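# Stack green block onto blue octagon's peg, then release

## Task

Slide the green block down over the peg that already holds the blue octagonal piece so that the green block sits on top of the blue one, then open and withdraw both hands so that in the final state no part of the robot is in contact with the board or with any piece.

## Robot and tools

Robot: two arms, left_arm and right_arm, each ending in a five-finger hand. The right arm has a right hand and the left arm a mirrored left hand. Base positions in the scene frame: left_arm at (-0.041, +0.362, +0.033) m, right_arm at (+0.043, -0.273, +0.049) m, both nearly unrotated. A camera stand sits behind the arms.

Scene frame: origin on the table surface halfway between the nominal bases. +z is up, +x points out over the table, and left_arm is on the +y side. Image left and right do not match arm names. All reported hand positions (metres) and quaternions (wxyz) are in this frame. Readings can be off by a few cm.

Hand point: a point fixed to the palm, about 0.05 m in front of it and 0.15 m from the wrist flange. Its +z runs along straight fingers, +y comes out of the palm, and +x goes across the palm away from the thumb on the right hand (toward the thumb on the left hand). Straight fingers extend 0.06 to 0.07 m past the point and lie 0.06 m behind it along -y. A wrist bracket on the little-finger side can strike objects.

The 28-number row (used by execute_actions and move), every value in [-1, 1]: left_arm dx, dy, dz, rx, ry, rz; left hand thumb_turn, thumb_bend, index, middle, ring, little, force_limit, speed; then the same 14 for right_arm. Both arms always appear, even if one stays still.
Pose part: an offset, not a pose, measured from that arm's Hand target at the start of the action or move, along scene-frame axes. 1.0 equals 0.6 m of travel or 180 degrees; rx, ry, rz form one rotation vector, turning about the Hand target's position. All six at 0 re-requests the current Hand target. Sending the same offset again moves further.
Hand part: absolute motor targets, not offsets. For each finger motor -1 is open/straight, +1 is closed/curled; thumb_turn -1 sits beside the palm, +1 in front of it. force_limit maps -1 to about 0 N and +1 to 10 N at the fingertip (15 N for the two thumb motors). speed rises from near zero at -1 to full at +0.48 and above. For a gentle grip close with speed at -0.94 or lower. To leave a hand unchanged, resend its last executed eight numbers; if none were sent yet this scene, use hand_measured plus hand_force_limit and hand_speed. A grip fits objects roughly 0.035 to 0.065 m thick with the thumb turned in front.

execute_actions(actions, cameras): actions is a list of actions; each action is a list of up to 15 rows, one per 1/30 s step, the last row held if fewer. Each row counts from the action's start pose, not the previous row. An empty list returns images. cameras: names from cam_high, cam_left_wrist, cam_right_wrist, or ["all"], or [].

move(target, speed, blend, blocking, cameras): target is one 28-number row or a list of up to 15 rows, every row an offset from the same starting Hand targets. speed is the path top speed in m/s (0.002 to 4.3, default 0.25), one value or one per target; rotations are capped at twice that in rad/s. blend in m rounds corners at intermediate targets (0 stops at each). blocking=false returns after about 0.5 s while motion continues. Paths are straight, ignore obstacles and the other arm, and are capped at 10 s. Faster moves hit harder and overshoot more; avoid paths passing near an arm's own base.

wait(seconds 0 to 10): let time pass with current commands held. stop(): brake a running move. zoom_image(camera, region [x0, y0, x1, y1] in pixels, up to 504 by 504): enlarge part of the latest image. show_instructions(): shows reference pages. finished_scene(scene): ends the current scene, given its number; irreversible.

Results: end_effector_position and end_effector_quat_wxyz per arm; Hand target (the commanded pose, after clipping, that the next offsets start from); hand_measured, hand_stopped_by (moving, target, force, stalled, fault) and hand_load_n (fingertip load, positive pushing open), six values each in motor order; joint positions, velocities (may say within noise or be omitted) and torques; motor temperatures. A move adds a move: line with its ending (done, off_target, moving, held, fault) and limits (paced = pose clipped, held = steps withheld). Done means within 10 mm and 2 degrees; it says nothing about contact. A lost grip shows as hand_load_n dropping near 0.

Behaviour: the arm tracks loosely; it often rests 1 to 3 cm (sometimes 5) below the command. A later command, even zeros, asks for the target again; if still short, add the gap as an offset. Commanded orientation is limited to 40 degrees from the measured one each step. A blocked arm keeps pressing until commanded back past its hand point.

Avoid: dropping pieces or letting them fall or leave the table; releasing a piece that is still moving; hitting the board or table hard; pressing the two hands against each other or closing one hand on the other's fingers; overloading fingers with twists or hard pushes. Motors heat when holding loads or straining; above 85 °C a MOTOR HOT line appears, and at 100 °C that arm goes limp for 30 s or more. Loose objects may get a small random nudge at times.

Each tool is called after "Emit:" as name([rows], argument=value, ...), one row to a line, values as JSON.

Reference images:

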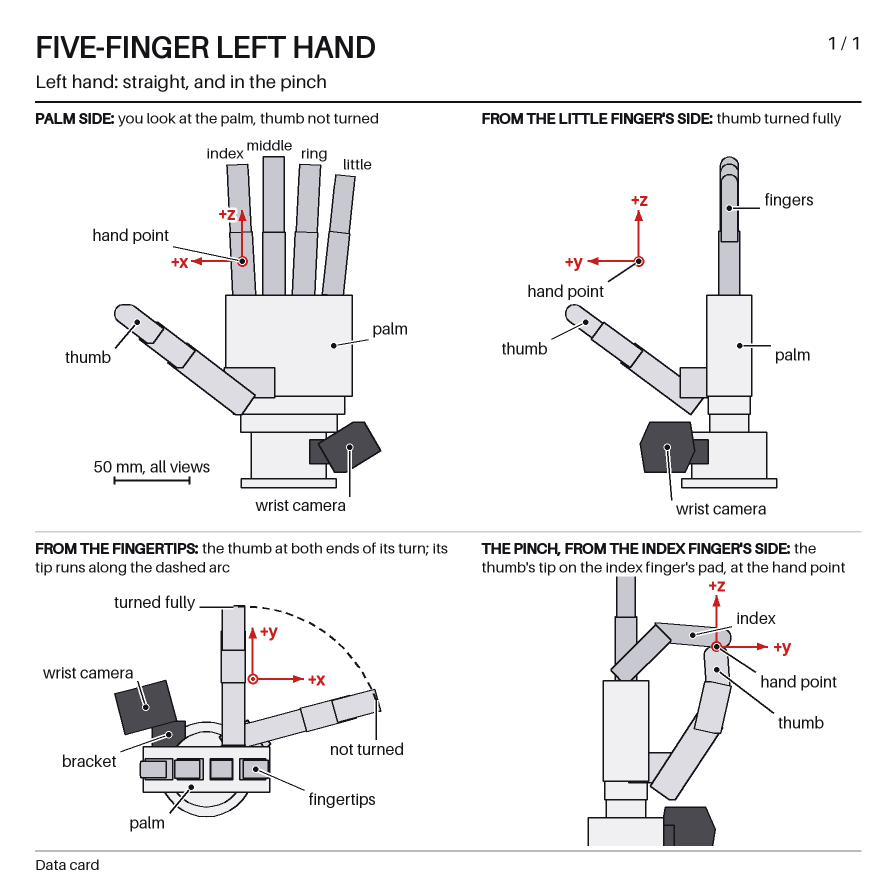

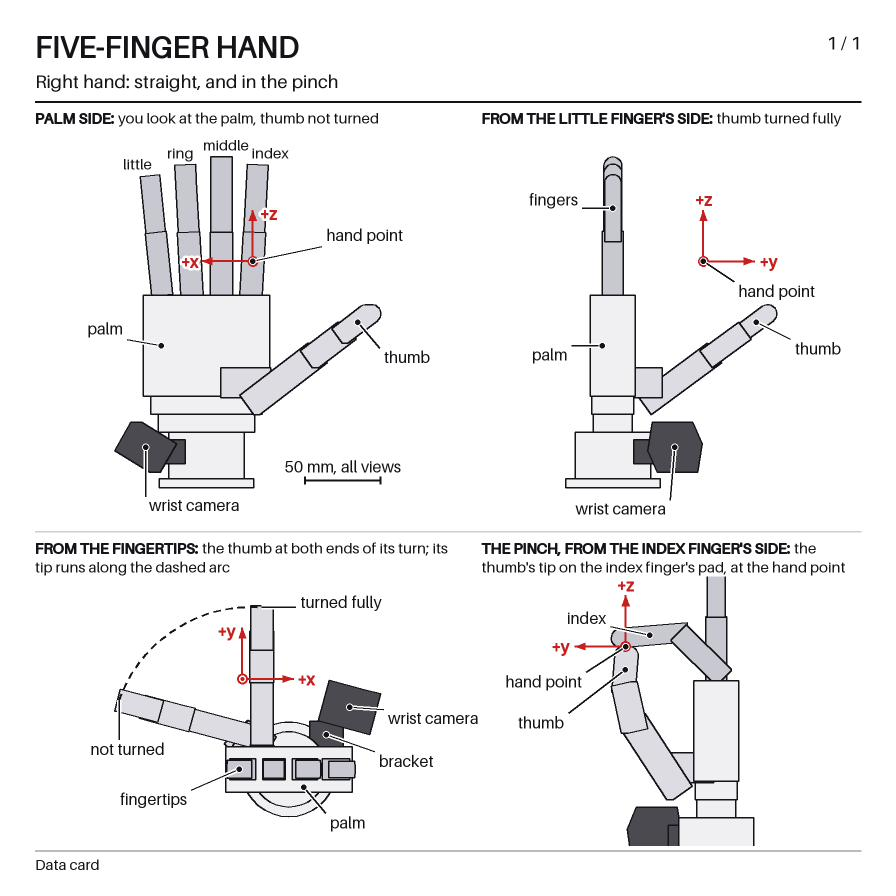

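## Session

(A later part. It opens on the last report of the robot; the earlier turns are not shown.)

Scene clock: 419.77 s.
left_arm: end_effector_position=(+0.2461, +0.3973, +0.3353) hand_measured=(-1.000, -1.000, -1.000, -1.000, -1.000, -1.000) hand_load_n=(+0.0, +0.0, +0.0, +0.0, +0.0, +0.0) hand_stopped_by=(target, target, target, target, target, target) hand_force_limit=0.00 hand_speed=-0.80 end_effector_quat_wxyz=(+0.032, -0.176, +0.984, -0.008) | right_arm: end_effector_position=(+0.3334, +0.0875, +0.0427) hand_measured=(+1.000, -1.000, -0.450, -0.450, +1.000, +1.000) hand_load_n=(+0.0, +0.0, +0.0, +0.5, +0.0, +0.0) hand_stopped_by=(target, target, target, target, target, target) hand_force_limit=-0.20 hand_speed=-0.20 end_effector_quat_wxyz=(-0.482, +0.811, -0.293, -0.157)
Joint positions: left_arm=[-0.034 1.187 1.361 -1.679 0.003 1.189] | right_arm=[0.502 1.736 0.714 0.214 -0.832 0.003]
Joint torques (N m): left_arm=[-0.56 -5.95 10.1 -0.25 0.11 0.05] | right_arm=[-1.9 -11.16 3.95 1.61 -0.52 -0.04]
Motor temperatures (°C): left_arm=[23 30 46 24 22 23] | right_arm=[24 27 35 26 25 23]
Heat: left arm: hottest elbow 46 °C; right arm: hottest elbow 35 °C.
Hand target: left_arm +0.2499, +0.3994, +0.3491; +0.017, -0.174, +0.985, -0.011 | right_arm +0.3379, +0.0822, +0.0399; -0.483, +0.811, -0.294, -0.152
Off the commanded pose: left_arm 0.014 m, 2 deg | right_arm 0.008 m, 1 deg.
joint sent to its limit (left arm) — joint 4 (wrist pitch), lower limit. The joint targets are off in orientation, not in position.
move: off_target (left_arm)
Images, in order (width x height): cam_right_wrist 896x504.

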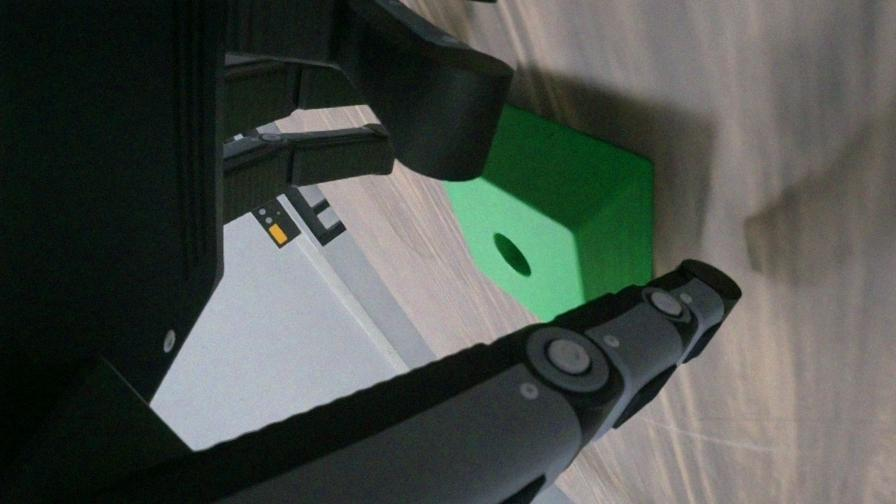

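Emit:
move([
  [0,0,0,0,0,0,-1,-1,-1,-1,-1,-1,0,-0.8,0,0,0,0,0,0,1,-0.72,-0.45,-0.45,1,1,-0.4,-0.85],
  [0,0,0,0,0,0,-1,-1,-1,-1,-1,-1,0,-0.8,0,0,0,0,0,0,1,-0.72,0.1,0.1,1,1,-0.4,-0.88],
], speed=0.1, cameras=["cam_high","cam_right_wrist"])

Emit:
zoom_image(camera="cam_right_wrist", region=[400, 20, 760, 380])

Scene clock: 436.93 s.
left_arm: end_effector_position=(+0.2461, +0.3973, +0.3353) hand_measured=(-1.000, -1.000, -1.000, -1.000, -1.000, -1.000) hand_load_n=(+0.0, +0.0, +0.0, +0.0, +0.0, +0.0) hand_stopped_by=(target, target, target, target, target, target) hand_force_limit=0.00 hand_speed=-0.80 end_effector_quat_wxyz=(+0.032, -0.176, +0.984, -0.008) | right_arm: end_effector_position=(+0.3327, +0.0878, +0.0438) hand_measured=(+1.000, -0.722, -0.050, -0.106, +1.000, +1.000) hand_load_n=(+0.5, +6.0, +5.5, +1.5, +0.0, +0.0) hand_stopped_by=(target, target, force, force, target, target) hand_force_limit=-0.40 hand_speed=-0.88 end_effector_quat_wxyz=(-0.484, +0.810, -0.290, -0.159)
Joint positions: left_arm=[-0.034 1.187 1.361 -1.679 0.003 1.189] | right_arm=[0.502 1.736 0.714 0.216 -0.84 0.001]
Joint torques (N m): left_arm=[-0.38 -6.07 10.1 -0.31 0.11 0.06] | right_arm=[-1.85 -11.16 3.96 1.51 -0.19 -0.05]
Heat: left arm: hottest elbow 47 °C; right arm: hottest elbow 33 °C.
Hand target: left_arm +0.2499, +0.3994, +0.3491; +0.017, -0.174, +0.985, -0.011 | right_arm +0.3379, +0.0821, +0.0399; -0.483, +0.811, -0.294, -0.151
Off the commanded pose: left_arm 0.014 m, 2 deg | right_arm 0.009 m, 1 deg.
joint sent to its limit (left arm) — joint 4 (wrist pitch), lower limit. The joint targets are off in orientation, not in position.
move: off_target (left_arm)
Images, in order (width x height): cam_high 896x504, cam_right_wrist 896x504.

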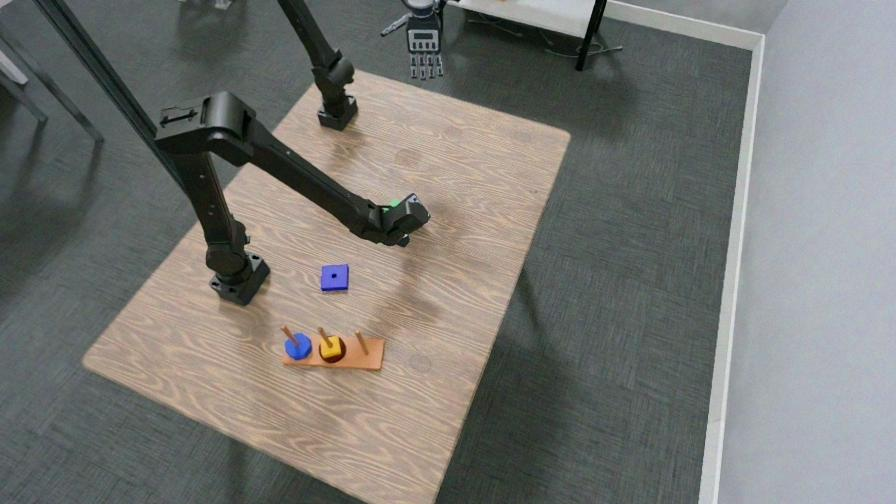

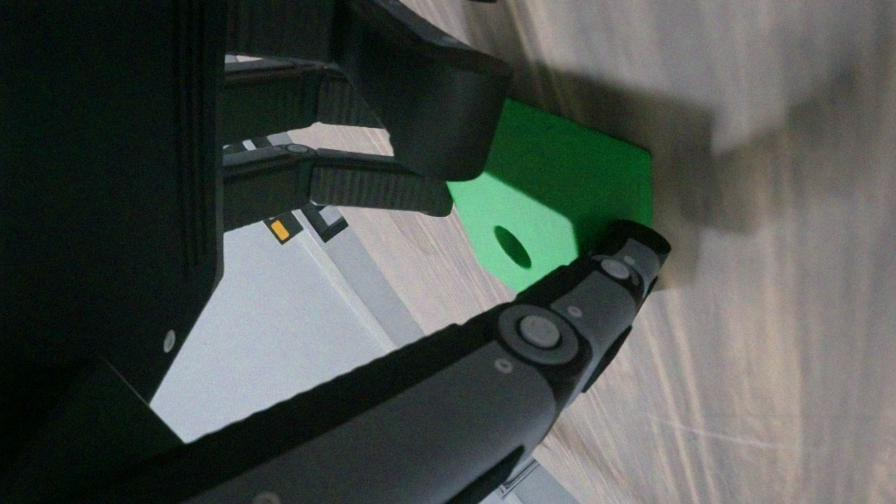

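Scaled by 1.400 from the camera's 896x504 image, which has a finer 1280x720 frame.

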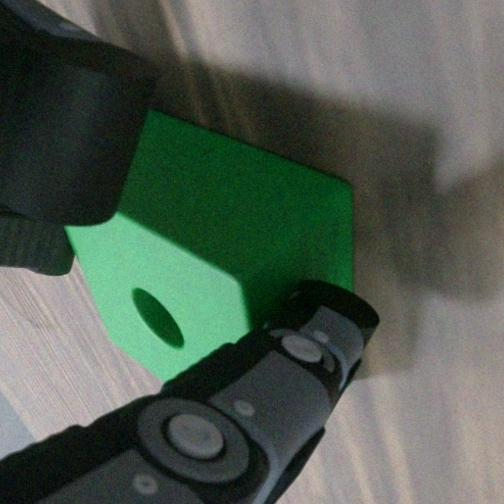

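Emit:
move([
  [0,0,0,0,0,0,-1,-1,-1,-1,-1,-1,0,-0.8,0,0,0.38,0,0,0,1,-0.72,0.1,0.1,1,1,-0.4,-0.88],
  [0,0,0,0,0,0,-1,-1,-1,-1,-1,-1,0,-0.8,-0.08,-0.778,0.4,0,0,-0.3889,1,-0.72,0.1,0.1,1,1,-0.4,-0.88],
], speed=[0.12,0.2], blend=[0.03,0], cameras=["cam_high","cam_right_wrist"])

Emit:
zoom_image(camera="cam_high", region=[260, 240, 400, 390])

Scene clock: 489.13 s.
left_arm: end_effector_position=(+0.2461, +0.3973, +0.3353) hand_measured=(-1.000, -1.000, -1.000, -1.000, -1.000, -1.000) hand_load_n=(+0.0, +0.0, +0.0, +0.0, +0.0, +0.0) hand_stopped_by=(target, target, target, target, target, target) hand_force_limit=0.00 hand_speed=-0.80 end_effector_quat_wxyz=(+0.032, -0.176, +0.984, -0.008) | right_arm: end_effector_position=(+0.2850, -0.3703, +0.2609) hand_measured=(+1.000, -0.722, -0.050, -0.106, +1.000, +1.000) hand_load_n=(+0.0, +6.5, +5.5, +1.0, +0.0, +0.0) hand_stopped_by=(target, target, force, force, target, target) hand_force_limit=-0.40 hand_speed=-0.88 end_effector_quat_wxyz=(+0.483, -0.491, +0.713, -0.133)
Joint positions: left_arm=[-0.034 1.187 1.361 -1.679 0.003 1.189] | right_arm=[-1.088 0.902 0.724 -1.098 -1.024 -0.529]
Joint torques (N m): left_arm=[-0.26 -6.01 10.09 -0.31 0.11 0.04] | right_arm=[-1.73 -2.32 11.11 0.36 -0.91 -0.02]
Heat: left arm: hottest elbow 47 °C; right arm: hottest elbow 32 °C.
Hand target: left_arm +0.2499, +0.3994, +0.3491; +0.017, -0.174, +0.985, -0.011 | right_arm +0.2898, -0.3847, +0.2797; +0.482, -0.495, +0.706, -0.153
Off the commanded pose: left_arm 0.014 m, 2 deg | right_arm 0.024 m, 3 deg.
joint sent to its limit (left arm) — joint 4 (wrist pitch), lower limit. The joint targets are off in orientation, not in position.
move: off_target (left_arm, right_arm)
Images, in order (width x height): cam_high 896x504, cam_right_wrist 896x504.

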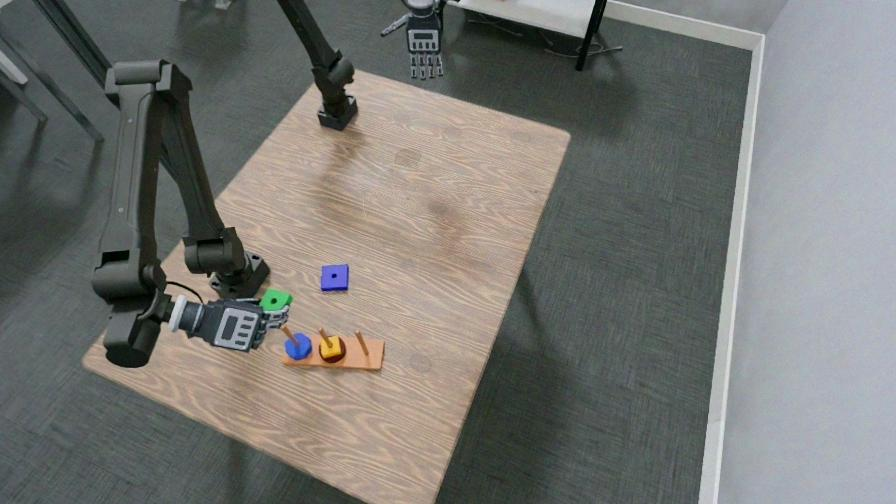

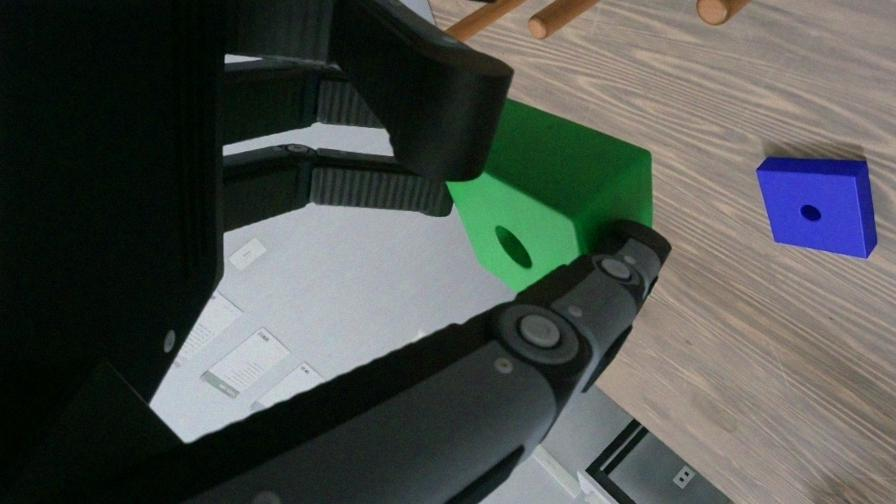

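Scaled by 3.360 from the camera's 896x504 image, which has a finer 1280x720 frame.

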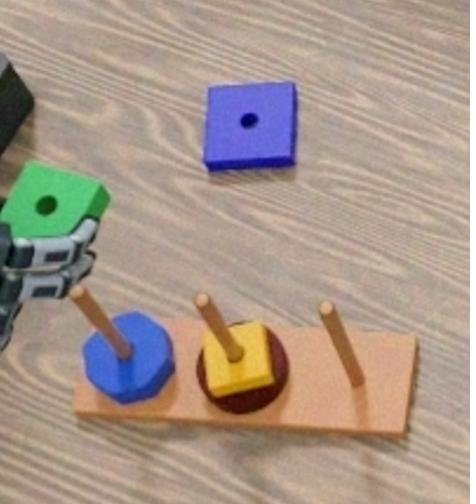

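Emit:
move(target=[0.084,-0.799,-0.165,-0.3293,-0.4837,-0.4478,-1,-1,-1,-1,-1,-1,0,-0.8,-0.014,0.006,-0.075,0,0,0,1,-0.72,0.1,0.1,1,1,-0.4,-0.88], speed=0.25, cameras=["all"])

Emit:
zoom_image(camera="cam_high", region=[260, 270, 340, 360])

Scene clock: 532.93 s.
left_arm: end_effector_position=(+0.2925, -0.0680, +0.2351) hand_measured=(-1.000, -1.000, -1.000, -1.000, -1.000, -1.000) hand_load_n=(+0.0, +0.0, +0.0, +0.0, +0.0, +0.0) hand_stopped_by=(target, target, target, target, target, target) hand_force_limit=0.00 hand_speed=-0.80 end_effector_quat_wxyz=(+0.512, +0.476, +0.493, -0.518) | right_arm: end_effector_position=(+0.2810, -0.3742, +0.2352) hand_measured=(+1.000, -0.722, -0.050, -0.106, +1.000, +1.000) hand_load_n=(+0.0, +6.5, +5.5, +1.0, +0.0, +0.0) hand_stopped_by=(target, target, force, force, target, target) hand_force_limit=-0.40 hand_speed=-0.88 end_effector_quat_wxyz=(+0.483, -0.497, +0.707, -0.144)
Joint positions: left_arm=[-0.717 1.459 0.562 0.99 0.847 1.478] | right_arm=[-1.111 0.918 0.667 -1.037 -1.032 -0.577]
Joint torques (N m): left_arm=[-1.55 -5.42 8.91 2.43 0.09 -0.12] | right_arm=[-1.85 -2.32 7.12 1.28 -0.91 -0.02]
Heat: left arm: hottest elbow 47 °C; right arm: hottest elbow 38 °C.
Hand target: left_arm +0.3002, -0.0800, +0.2501; +0.521, +0.478, +0.477, -0.522 | right_arm +0.2815, -0.3810, +0.2347; +0.482, -0.495, +0.706, -0.153
Off the commanded pose: left_arm 0.021 m, 2 deg | right_arm 0.007 m, 1 deg.
move: off_target (left_arm)

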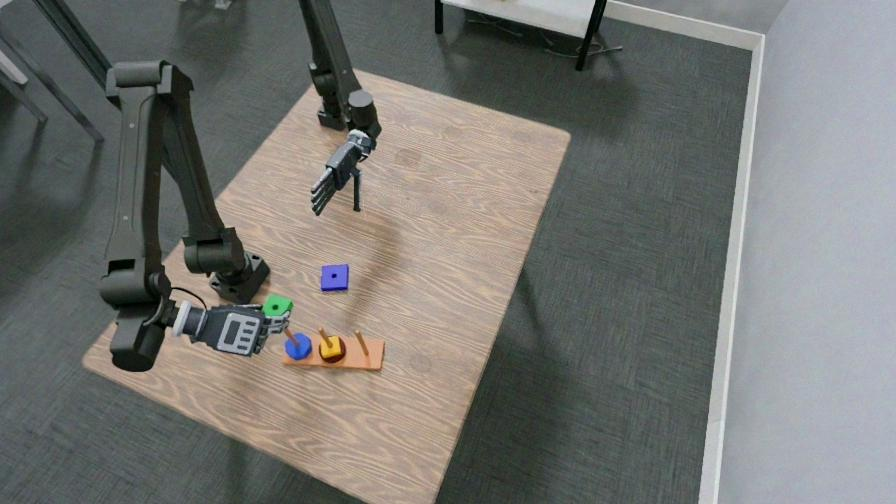

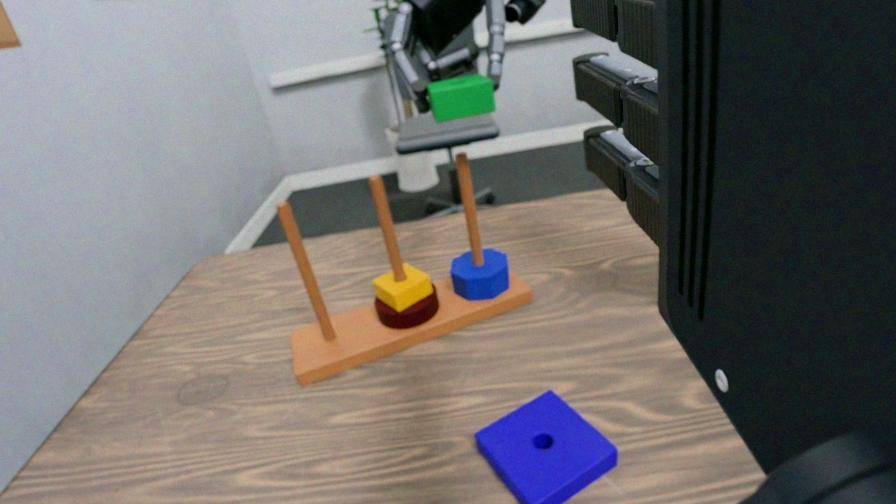

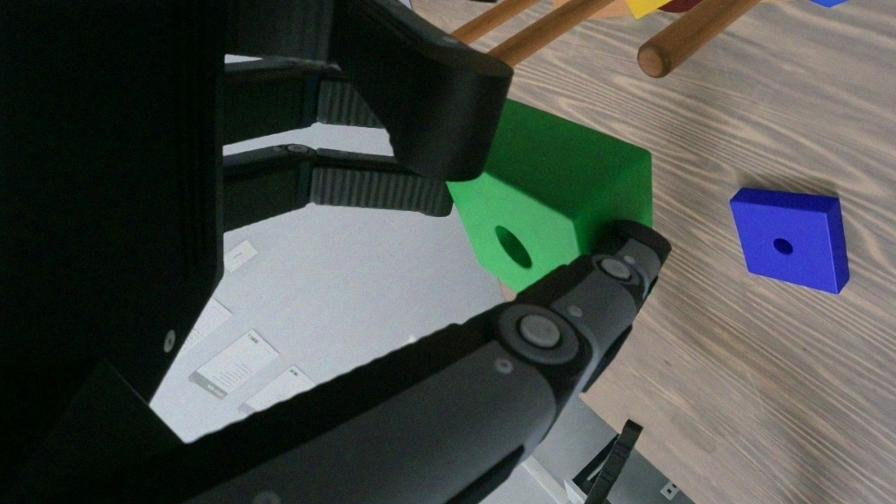

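Scaled by 5.600 from the camera's 896x504 image, which has a finer 1280x720 frame.

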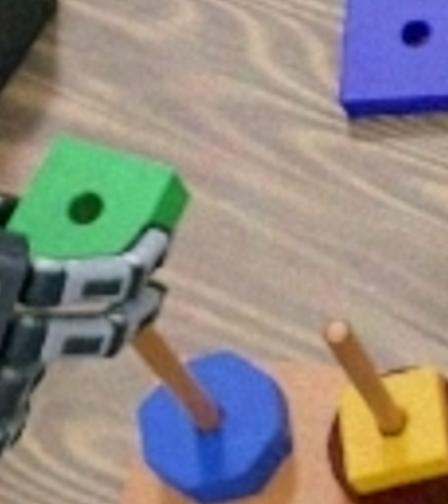

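Emit:
zoom_image(camera="cam_left_wrist", region=[400, 60, 540, 300])

Emit:
zoom_image(camera="cam_right_wrist", region=[420, 0, 896, 320])

Scaled by 2.100 from the camera's 896x504 image, which has a finer 1280x720 frame.

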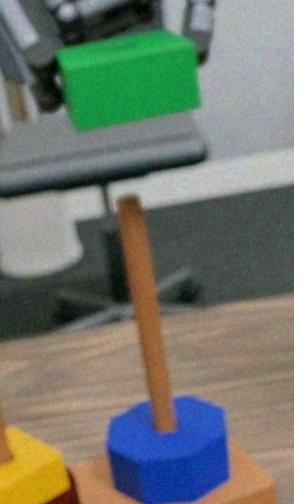

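Scaled by 1.059 from the camera's 896x504 image, which has a finer 1280x720 frame.

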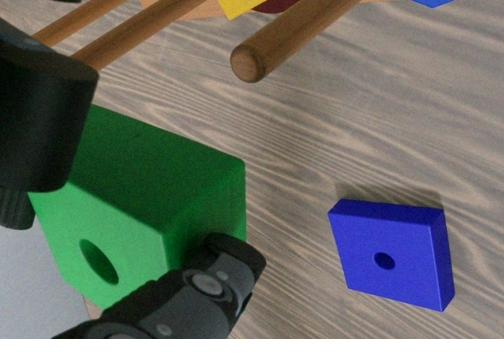

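Emit:
move(target=[0,0,0,0,0,0,-1,-1,-1,-1,-1,-1,0,-0.8,0.0167,-0.0267,-0.03,0,0,0,1,-0.72,0.1,0.1,1,1,-0.4,-0.88], speed=0.1, cameras=["all"])

Emit:
zoom_image(camera="cam_high", region=[260, 280, 320, 360])

Emit:
zoom_image(camera="cam_left_wrist", region=[400, 80, 520, 280])

Scene clock: 656.67 s.
left_arm: end_effector_position=(+0.2924, -0.0680, +0.2350) hand_measured=(-1.000, -1.000, -1.000, -1.000, -1.000, -1.000) hand_load_n=(+0.0, +0.0, +0.0, +0.0, +0.0, +0.0) hand_stopped_by=(target, target, target, target, target, target) hand_force_limit=0.00 hand_speed=-0.80 end_effector_quat_wxyz=(+0.512, +0.476, +0.493, -0.518) | right_arm: end_effector_position=(+0.2904, -0.3919, +0.2167) hand_measured=(+1.000, -0.722, -0.050, -0.106, +1.000, +1.000) hand_load_n=(+0.0, +6.5, +5.5, +1.0, +0.0, +0.0) hand_stopped_by=(target, target, force, force, target, target) hand_force_limit=-0.40 hand_speed=-0.88 end_effector_quat_wxyz=(+0.482, -0.498, +0.705, -0.147)
Joint positions: left_arm=[-0.717 1.46 0.562 0.99 0.847 1.478] | right_arm=[-1.111 0.999 0.661 -0.943 -1.033 -0.577]
Joint torques (N m): left_arm=[-1.38 -6.18 8.85 2.43 0.09 -0.12] | right_arm=[-1.32 -3.37 6.95 1.21 -0.84 0.09]
Heat: left arm: hottest elbow 47 °C; right arm: hottest elbow 37 °C.
Hand target: left_arm +0.3002, -0.0801, +0.2500; +0.521, +0.478, +0.477, -0.522 | right_arm +0.2915, -0.3970, +0.2169; +0.483, -0.496, +0.706, -0.153
Off the commanded pose: left_arm 0.021 m, 2 deg | right_arm 0.005 m, 1 deg.
move: off_target (left_arm)

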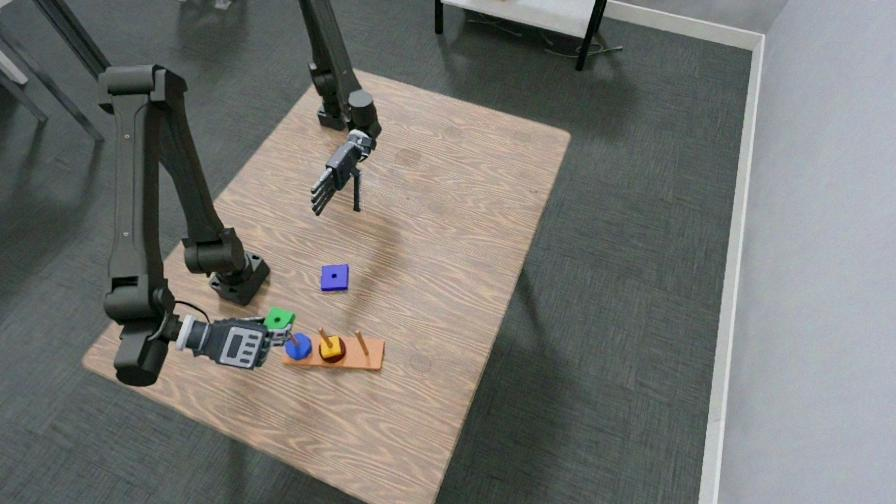

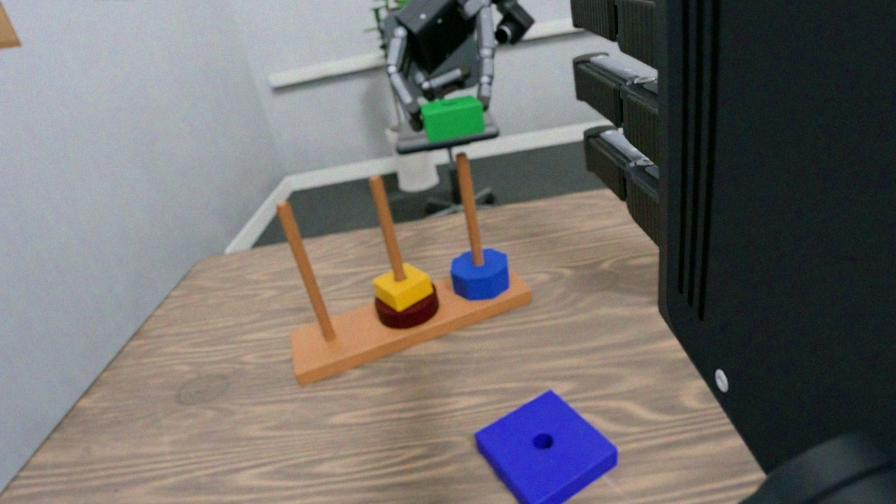

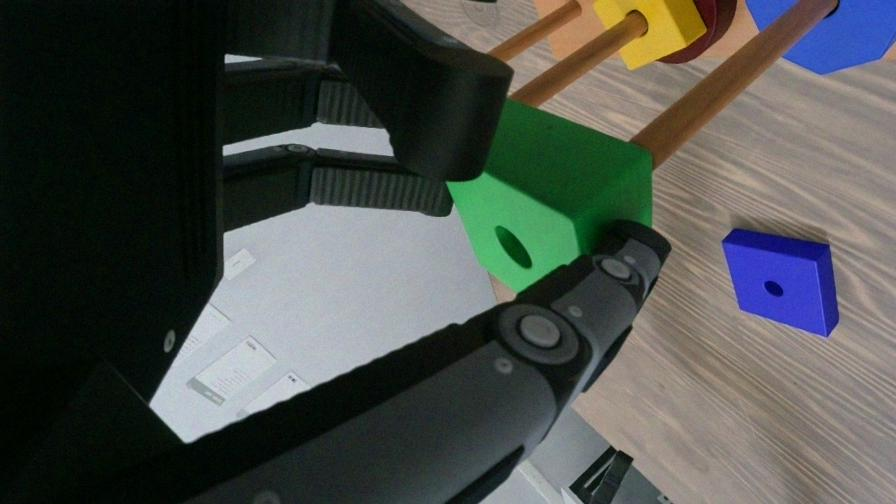

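Scaled by 6.300 from the camera's 896x504 image, which has a finer 1280x720 frame.

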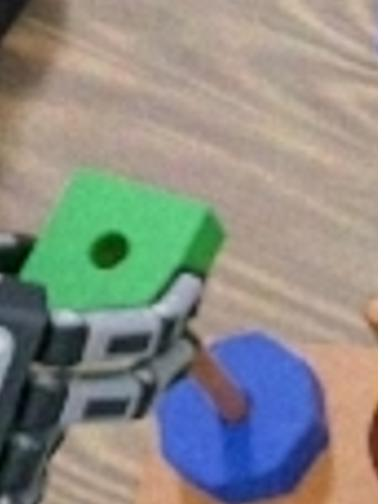

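Scaled by 2.520 from the camera's 896x504 image, which has a finer 1280x720 frame.

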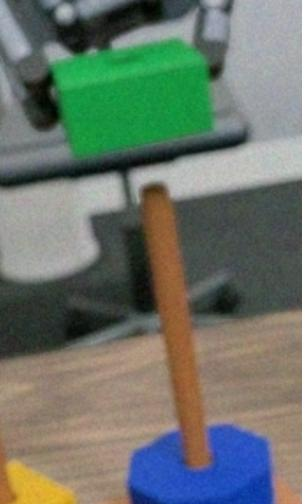

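Emit:
zoom_image(camera="cam_right_wrist", region=[620, 0, 896, 180])

Scaled by 1.826 from the camera's 896x504 image, which has a finer 1280x720 frame.

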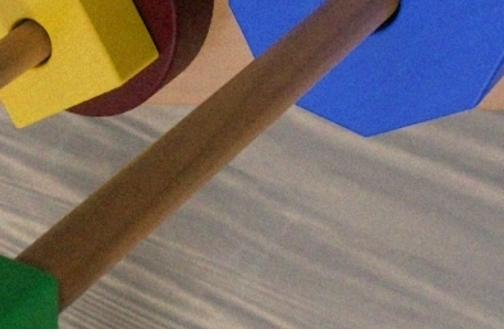

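Emit:
move(target=[0,0,0,0,0,0,-1,-1,-1,-1,-1,-1,0,-0.8,-0.003,0.004,-0.0133,0,0,0,1,-0.72,0.1,0.1,1,1,-0.4,-0.88], speed=0.06, cameras=["all"])

Emit:
zoom_image(camera="cam_high", region=[260, 290, 320, 360])

Emit:
zoom_image(camera="cam_left_wrist", region=[400, 80, 520, 280])

Emit:
zoom_image(camera="cam_right_wrist", region=[420, 0, 896, 320])

Scene clock: 701.70 s.
left_arm: end_effector_position=(+0.2924, -0.0680, +0.2350) hand_measured=(-1.000, -1.000, -1.000, -1.000, -1.000, -1.000) hand_load_n=(+0.0, +0.0, +0.0, +0.0, +0.0, -0.5) hand_stopped_by=(target, target, target, target, target, target) hand_force_limit=0.00 hand_speed=-0.80 end_effector_quat_wxyz=(+0.512, +0.476, +0.493, -0.518) | right_arm: end_effector_position=(+0.2890, -0.3892, +0.2091) hand_measured=(+1.000, -0.722, -0.050, -0.106, +1.000, +1.000) hand_load_n=(-0.5, +6.5, +5.5, +0.5, +0.5, +0.0) hand_stopped_by=(target, target, force, force, target, target) hand_force_limit=-0.40 hand_speed=-0.88 end_effector_quat_wxyz=(+0.482, -0.498, +0.706, -0.146)
Joint positions: left_arm=[-0.717 1.46 0.562 0.99 0.847 1.478] | right_arm=[-1.111 0.999 0.64 -0.923 -1.033 -0.577]
Joint torques (N m): left_arm=[-1.79 -6.3 8.94 2.47 0.1 -0.11] | right_arm=[-1.49 -3.19 6.86 1.28 -0.86 0.06]
Heat: left arm: hottest elbow 48 °C; right arm: hottest elbow 37 °C.
Hand target: left_arm +0.3002, -0.0801, +0.2500; +0.521, +0.478, +0.477, -0.522 | right_arm +0.2897, -0.3947, +0.2089; +0.483, -0.496, +0.706, -0.153
Off the commanded pose: left_arm 0.021 m, 2 deg | right_arm 0.005 m, 1 deg.
move: off_target (left_arm)

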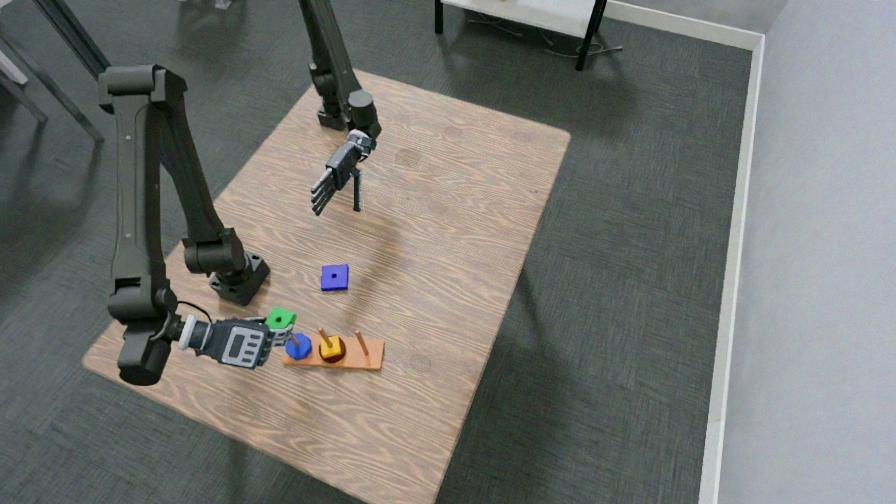

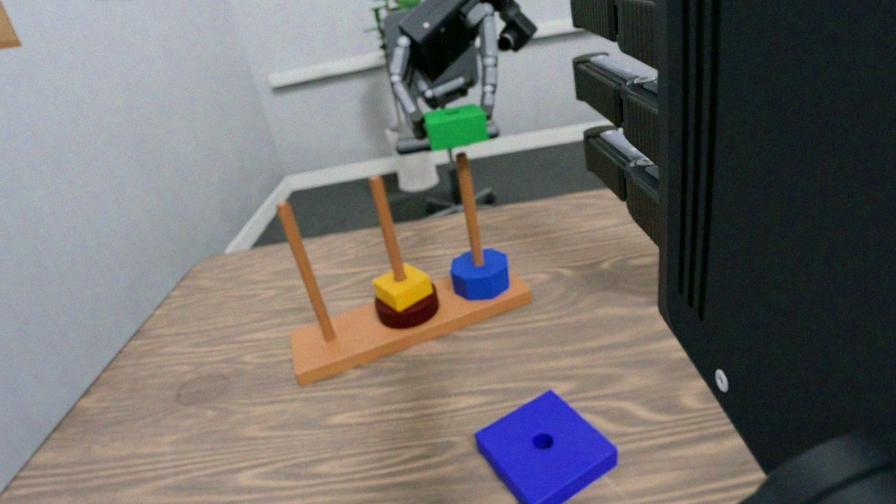

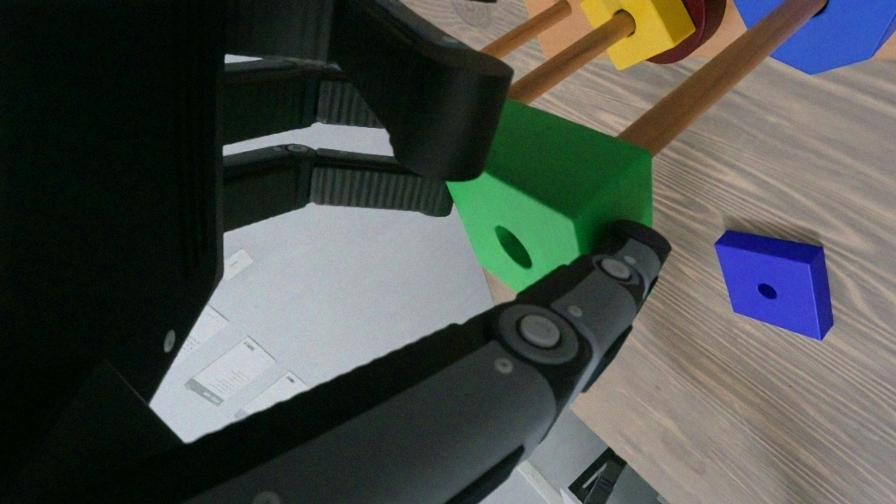

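Scaled by 7.200 from the camera's 896x504 image, which has a finer 1280x720 frame.

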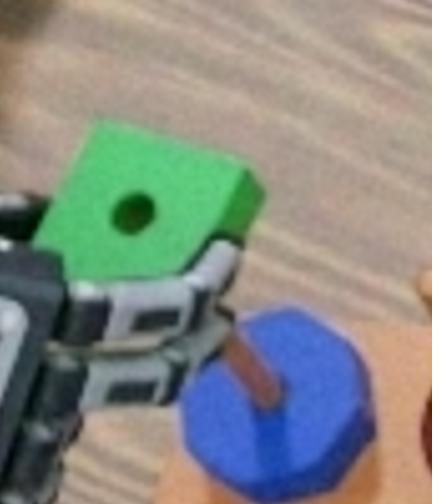

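Scaled by 2.520 from the camera's 896x504 image, which has a finer 1280x720 frame.

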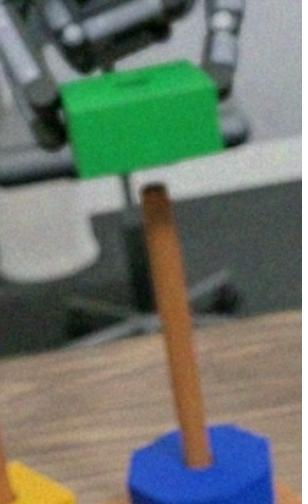

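Scaled by 1.059 from the camera's 896x504 image, which has a finer 1280x720 frame.

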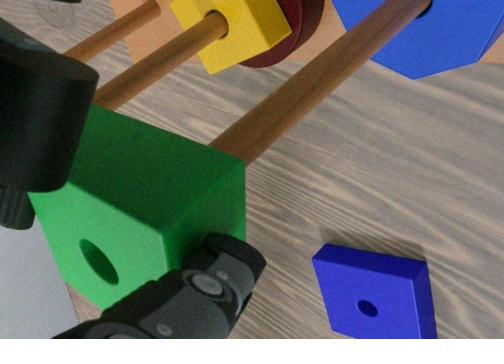

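Emit:
move(target=[0,0,0,0,0,0,-1,-1,-1,-1,-1,-1,0,-0.8,0.0008,-0.0015,-0.018,0,0,0,1,-0.72,0.1,0.1,1,1,-0.4,-0.88], speed=0.06, cameras=["all"])

Emit:
zoom_image(camera="cam_high", region=[260, 290, 320, 360])

Emit:
zoom_image(camera="cam_left_wrist", region=[400, 80, 520, 280])

Scene clock: 718.50 s.
left_arm: end_effector_position=(+0.2924, -0.0680, +0.2350) hand_measured=(-1.000, -1.000, -1.000, -1.000, -1.000, -1.000) hand_load_n=(+0.0, +0.0, +0.0, +0.0, +0.0, +0.0) hand_stopped_by=(target, target, target, target, target, target) hand_force_limit=0.00 hand_speed=-0.80 end_effector_quat_wxyz=(+0.512, +0.476, +0.493, -0.518) | right_arm: end_effector_position=(+0.2895, -0.3901, +0.1985) hand_measured=(+1.000, -0.722, -0.050, -0.106, +1.000, +1.000) hand_load_n=(+0.0, +6.5, +5.5, +1.0, +0.0, +0.0) hand_stopped_by=(target, target, force, force, target, target) hand_force_limit=-0.40 hand_speed=-0.88 end_effector_quat_wxyz=(+0.482, -0.498, +0.706, -0.147)
Joint positions: left_arm=[-0.717 1.46 0.562 0.99 0.847 1.478] | right_arm=[-1.111 1.016 0.62 -0.886 -1.033 -0.577]
Joint torques (N m): left_arm=[-1.14 -5.95 8.84 2.39 0.09 -0.1] | right_arm=[-1.55 -3.25 6.75 1.36 -0.86 0.06]
Heat: left arm: hottest elbow 48 °C; right arm: hottest elbow 36 °C.
Hand target: left_arm +0.3002, -0.0801, +0.2500; +0.521, +0.478, +0.477, -0.522 | right_arm +0.2902, -0.3956, +0.1981; +0.483, -0.496, +0.706, -0.153
Off the commanded pose: left_arm 0.021 m, 2 deg | right_arm 0.006 m, 1 deg.
move: off_target (left_arm)

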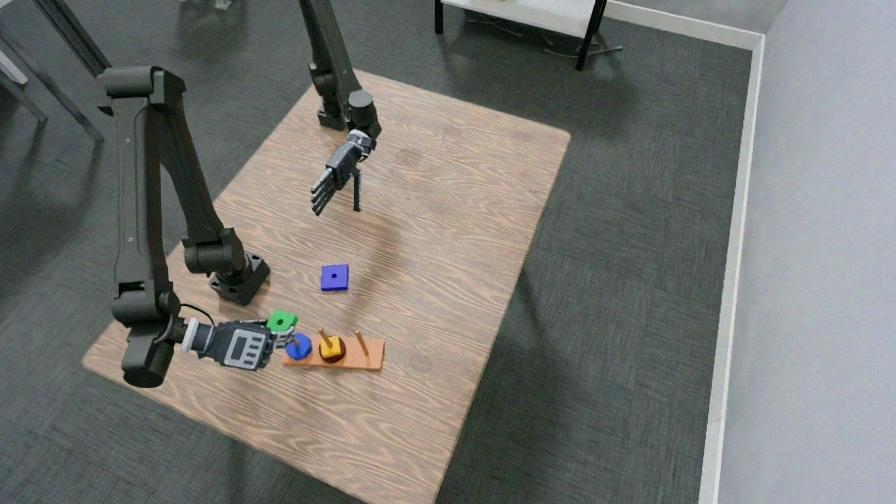

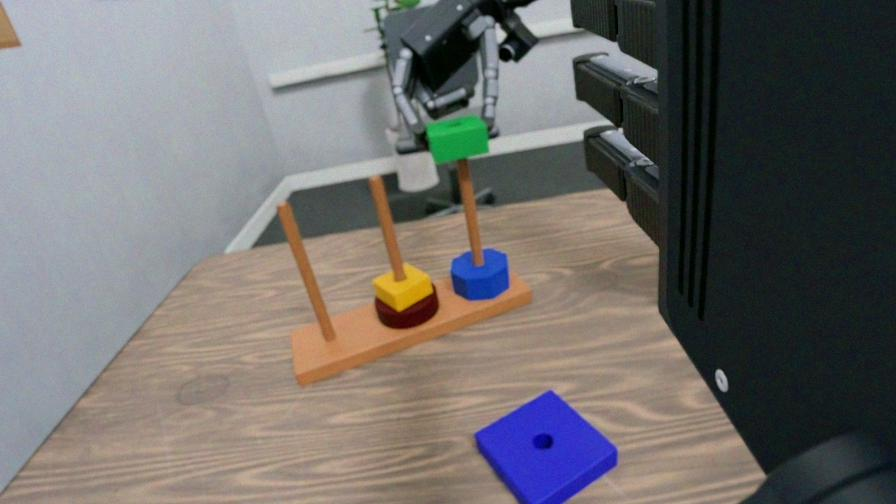

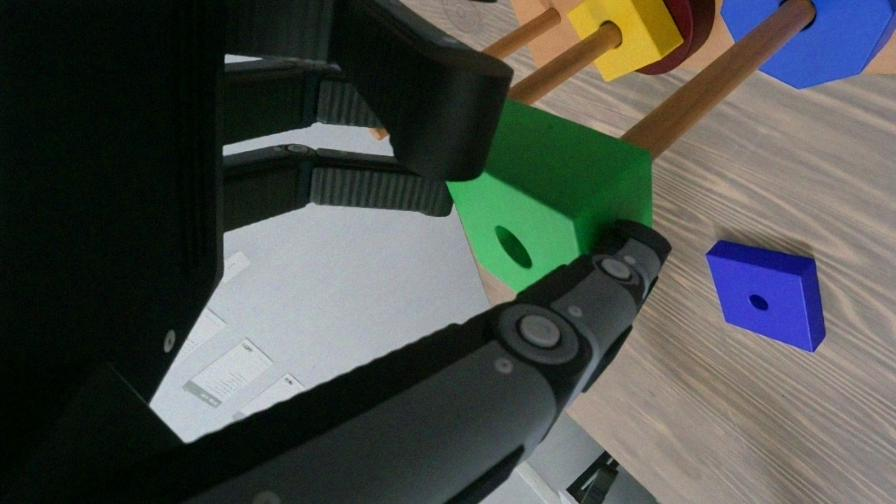

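Scaled by 7.200 from the camera's 896x504 image, which has a finer 1280x720 frame.

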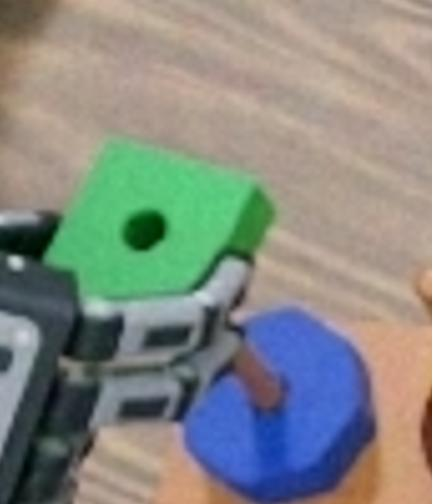

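Scaled by 2.520 from the camera's 896x504 image, which has a finer 1280x720 frame.

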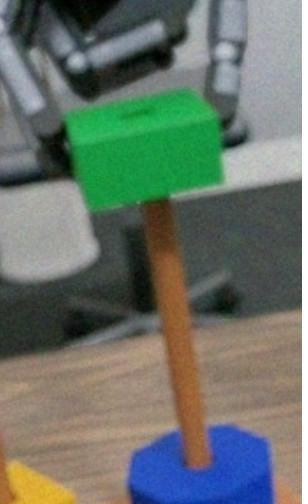

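Emit:
move(target=[0,0,0,0,0,0,-1,-1,-1,-1,-1,-1,0,-0.8,0,0,-0.0167,0,0,0,1,-0.72,0.1,0.1,1,1,-0.4,-0.88], speed=0.05, cameras=["all"])

Emit:
zoom_image(camera="cam_left_wrist", region=[400, 80, 520, 280])

Emit:
zoom_image(camera="cam_high", region=[260, 290, 320, 360])

Scene clock: 746.47 s.
left_arm: end_effector_position=(+0.2924, -0.0680, +0.2350) hand_measured=(-1.000, -1.000, -1.000, -1.000, -1.000, -1.000) hand_load_n=(+0.0, +0.0, +0.0, +0.0, +0.0, +0.0) hand_stopped_by=(target, target, target, target, target, target) hand_force_limit=0.00 hand_speed=-0.80 end_effector_quat_wxyz=(+0.512, +0.476, +0.493, -0.518) | right_arm: end_effector_position=(+0.2896, -0.3900, +0.1885) hand_measured=(+1.000, -0.722, -0.050, -0.106, +1.000, +1.000) hand_load_n=(+0.0, +6.5, +5.5, +1.0, +0.0, +0.0) hand_stopped_by=(target, target, force, force, target, target) hand_force_limit=-0.40 hand_speed=-0.88 end_effector_quat_wxyz=(+0.483, -0.497, +0.705, -0.146)
Joint positions: left_arm=[-0.717 1.46 0.562 0.99 0.847 1.478] | right_arm=[-1.111 1.032 0.6 -0.851 -1.035 -0.577]
Joint torques (N m): left_arm=[-1.49 -6.01 8.83 2.4 0.1 -0.11] | right_arm=[-1.49 -3.43 6.65 1.29 -0.75 0.06]
Heat: left arm: hottest elbow 48 °C; right arm: hottest elbow 36 °C.
Hand target: left_arm +0.3002, -0.0801, +0.2500; +0.521, +0.478, +0.477, -0.522 | right_arm +0.2902, -0.3956, +0.1881; +0.483, -0.496, +0.706, -0.153
Off the commanded pose: left_arm 0.021 m, 2 deg | right_arm 0.006 m, 1 deg.
move: off_target (left_arm)

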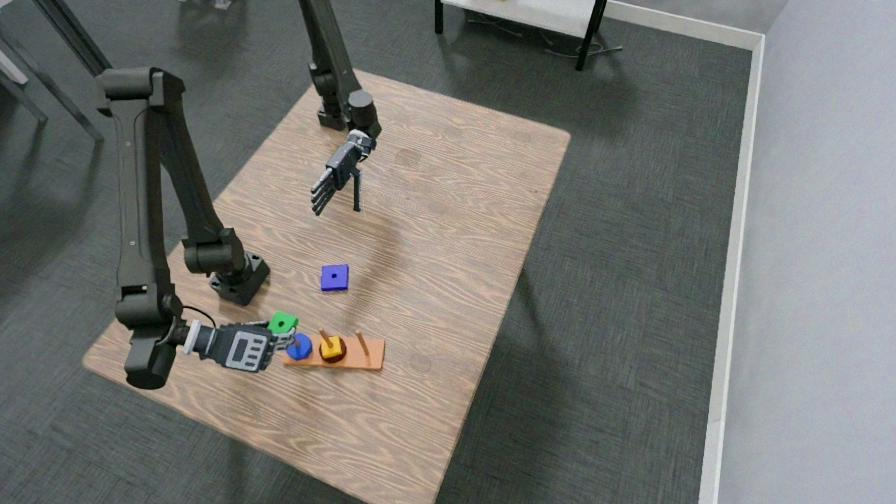

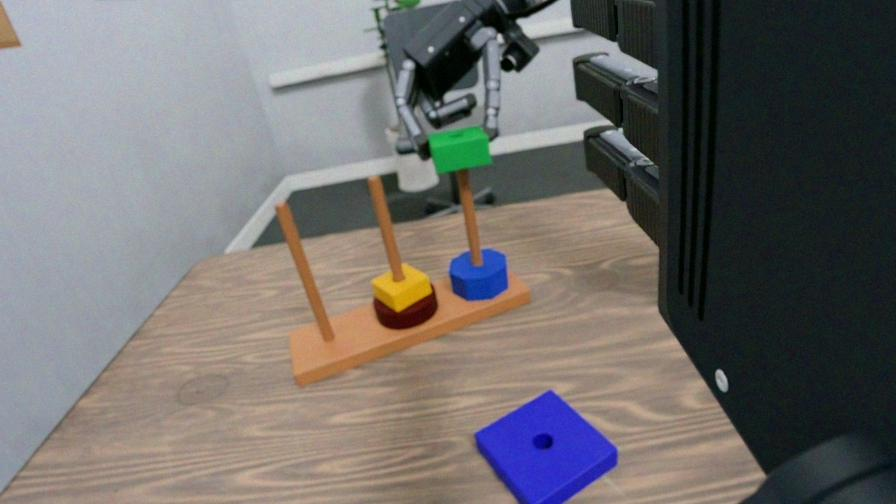

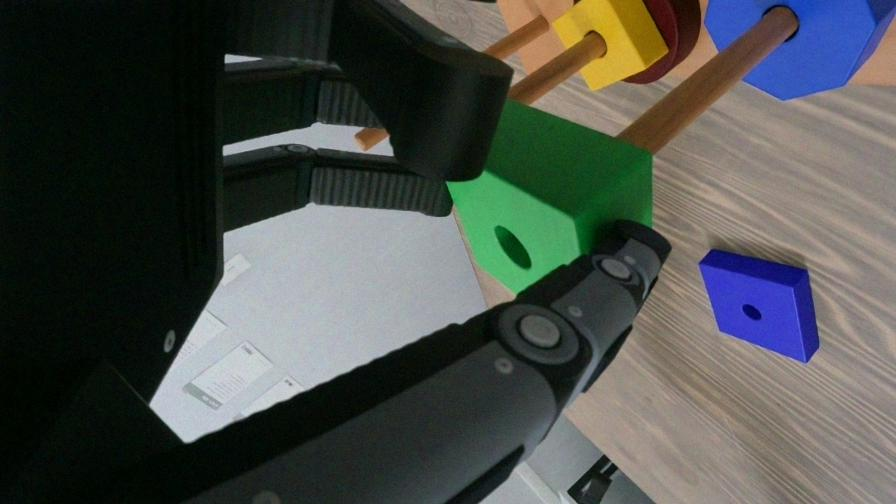

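Scaled by 2.520 from the camera's 896x504 image, which has a finer 1280x720 frame.

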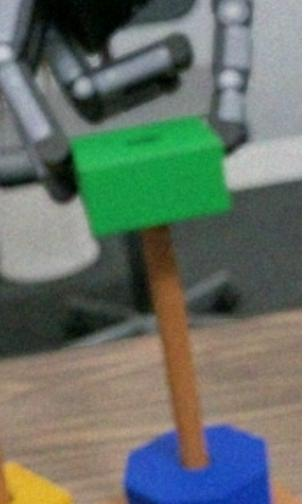

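Scaled by 7.200 from the camera's 896x504 image, which has a finer 1280x720 frame.

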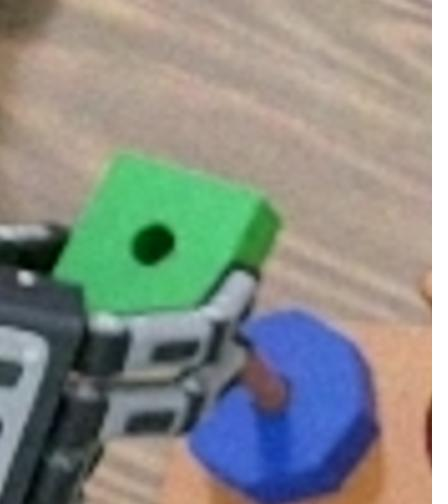

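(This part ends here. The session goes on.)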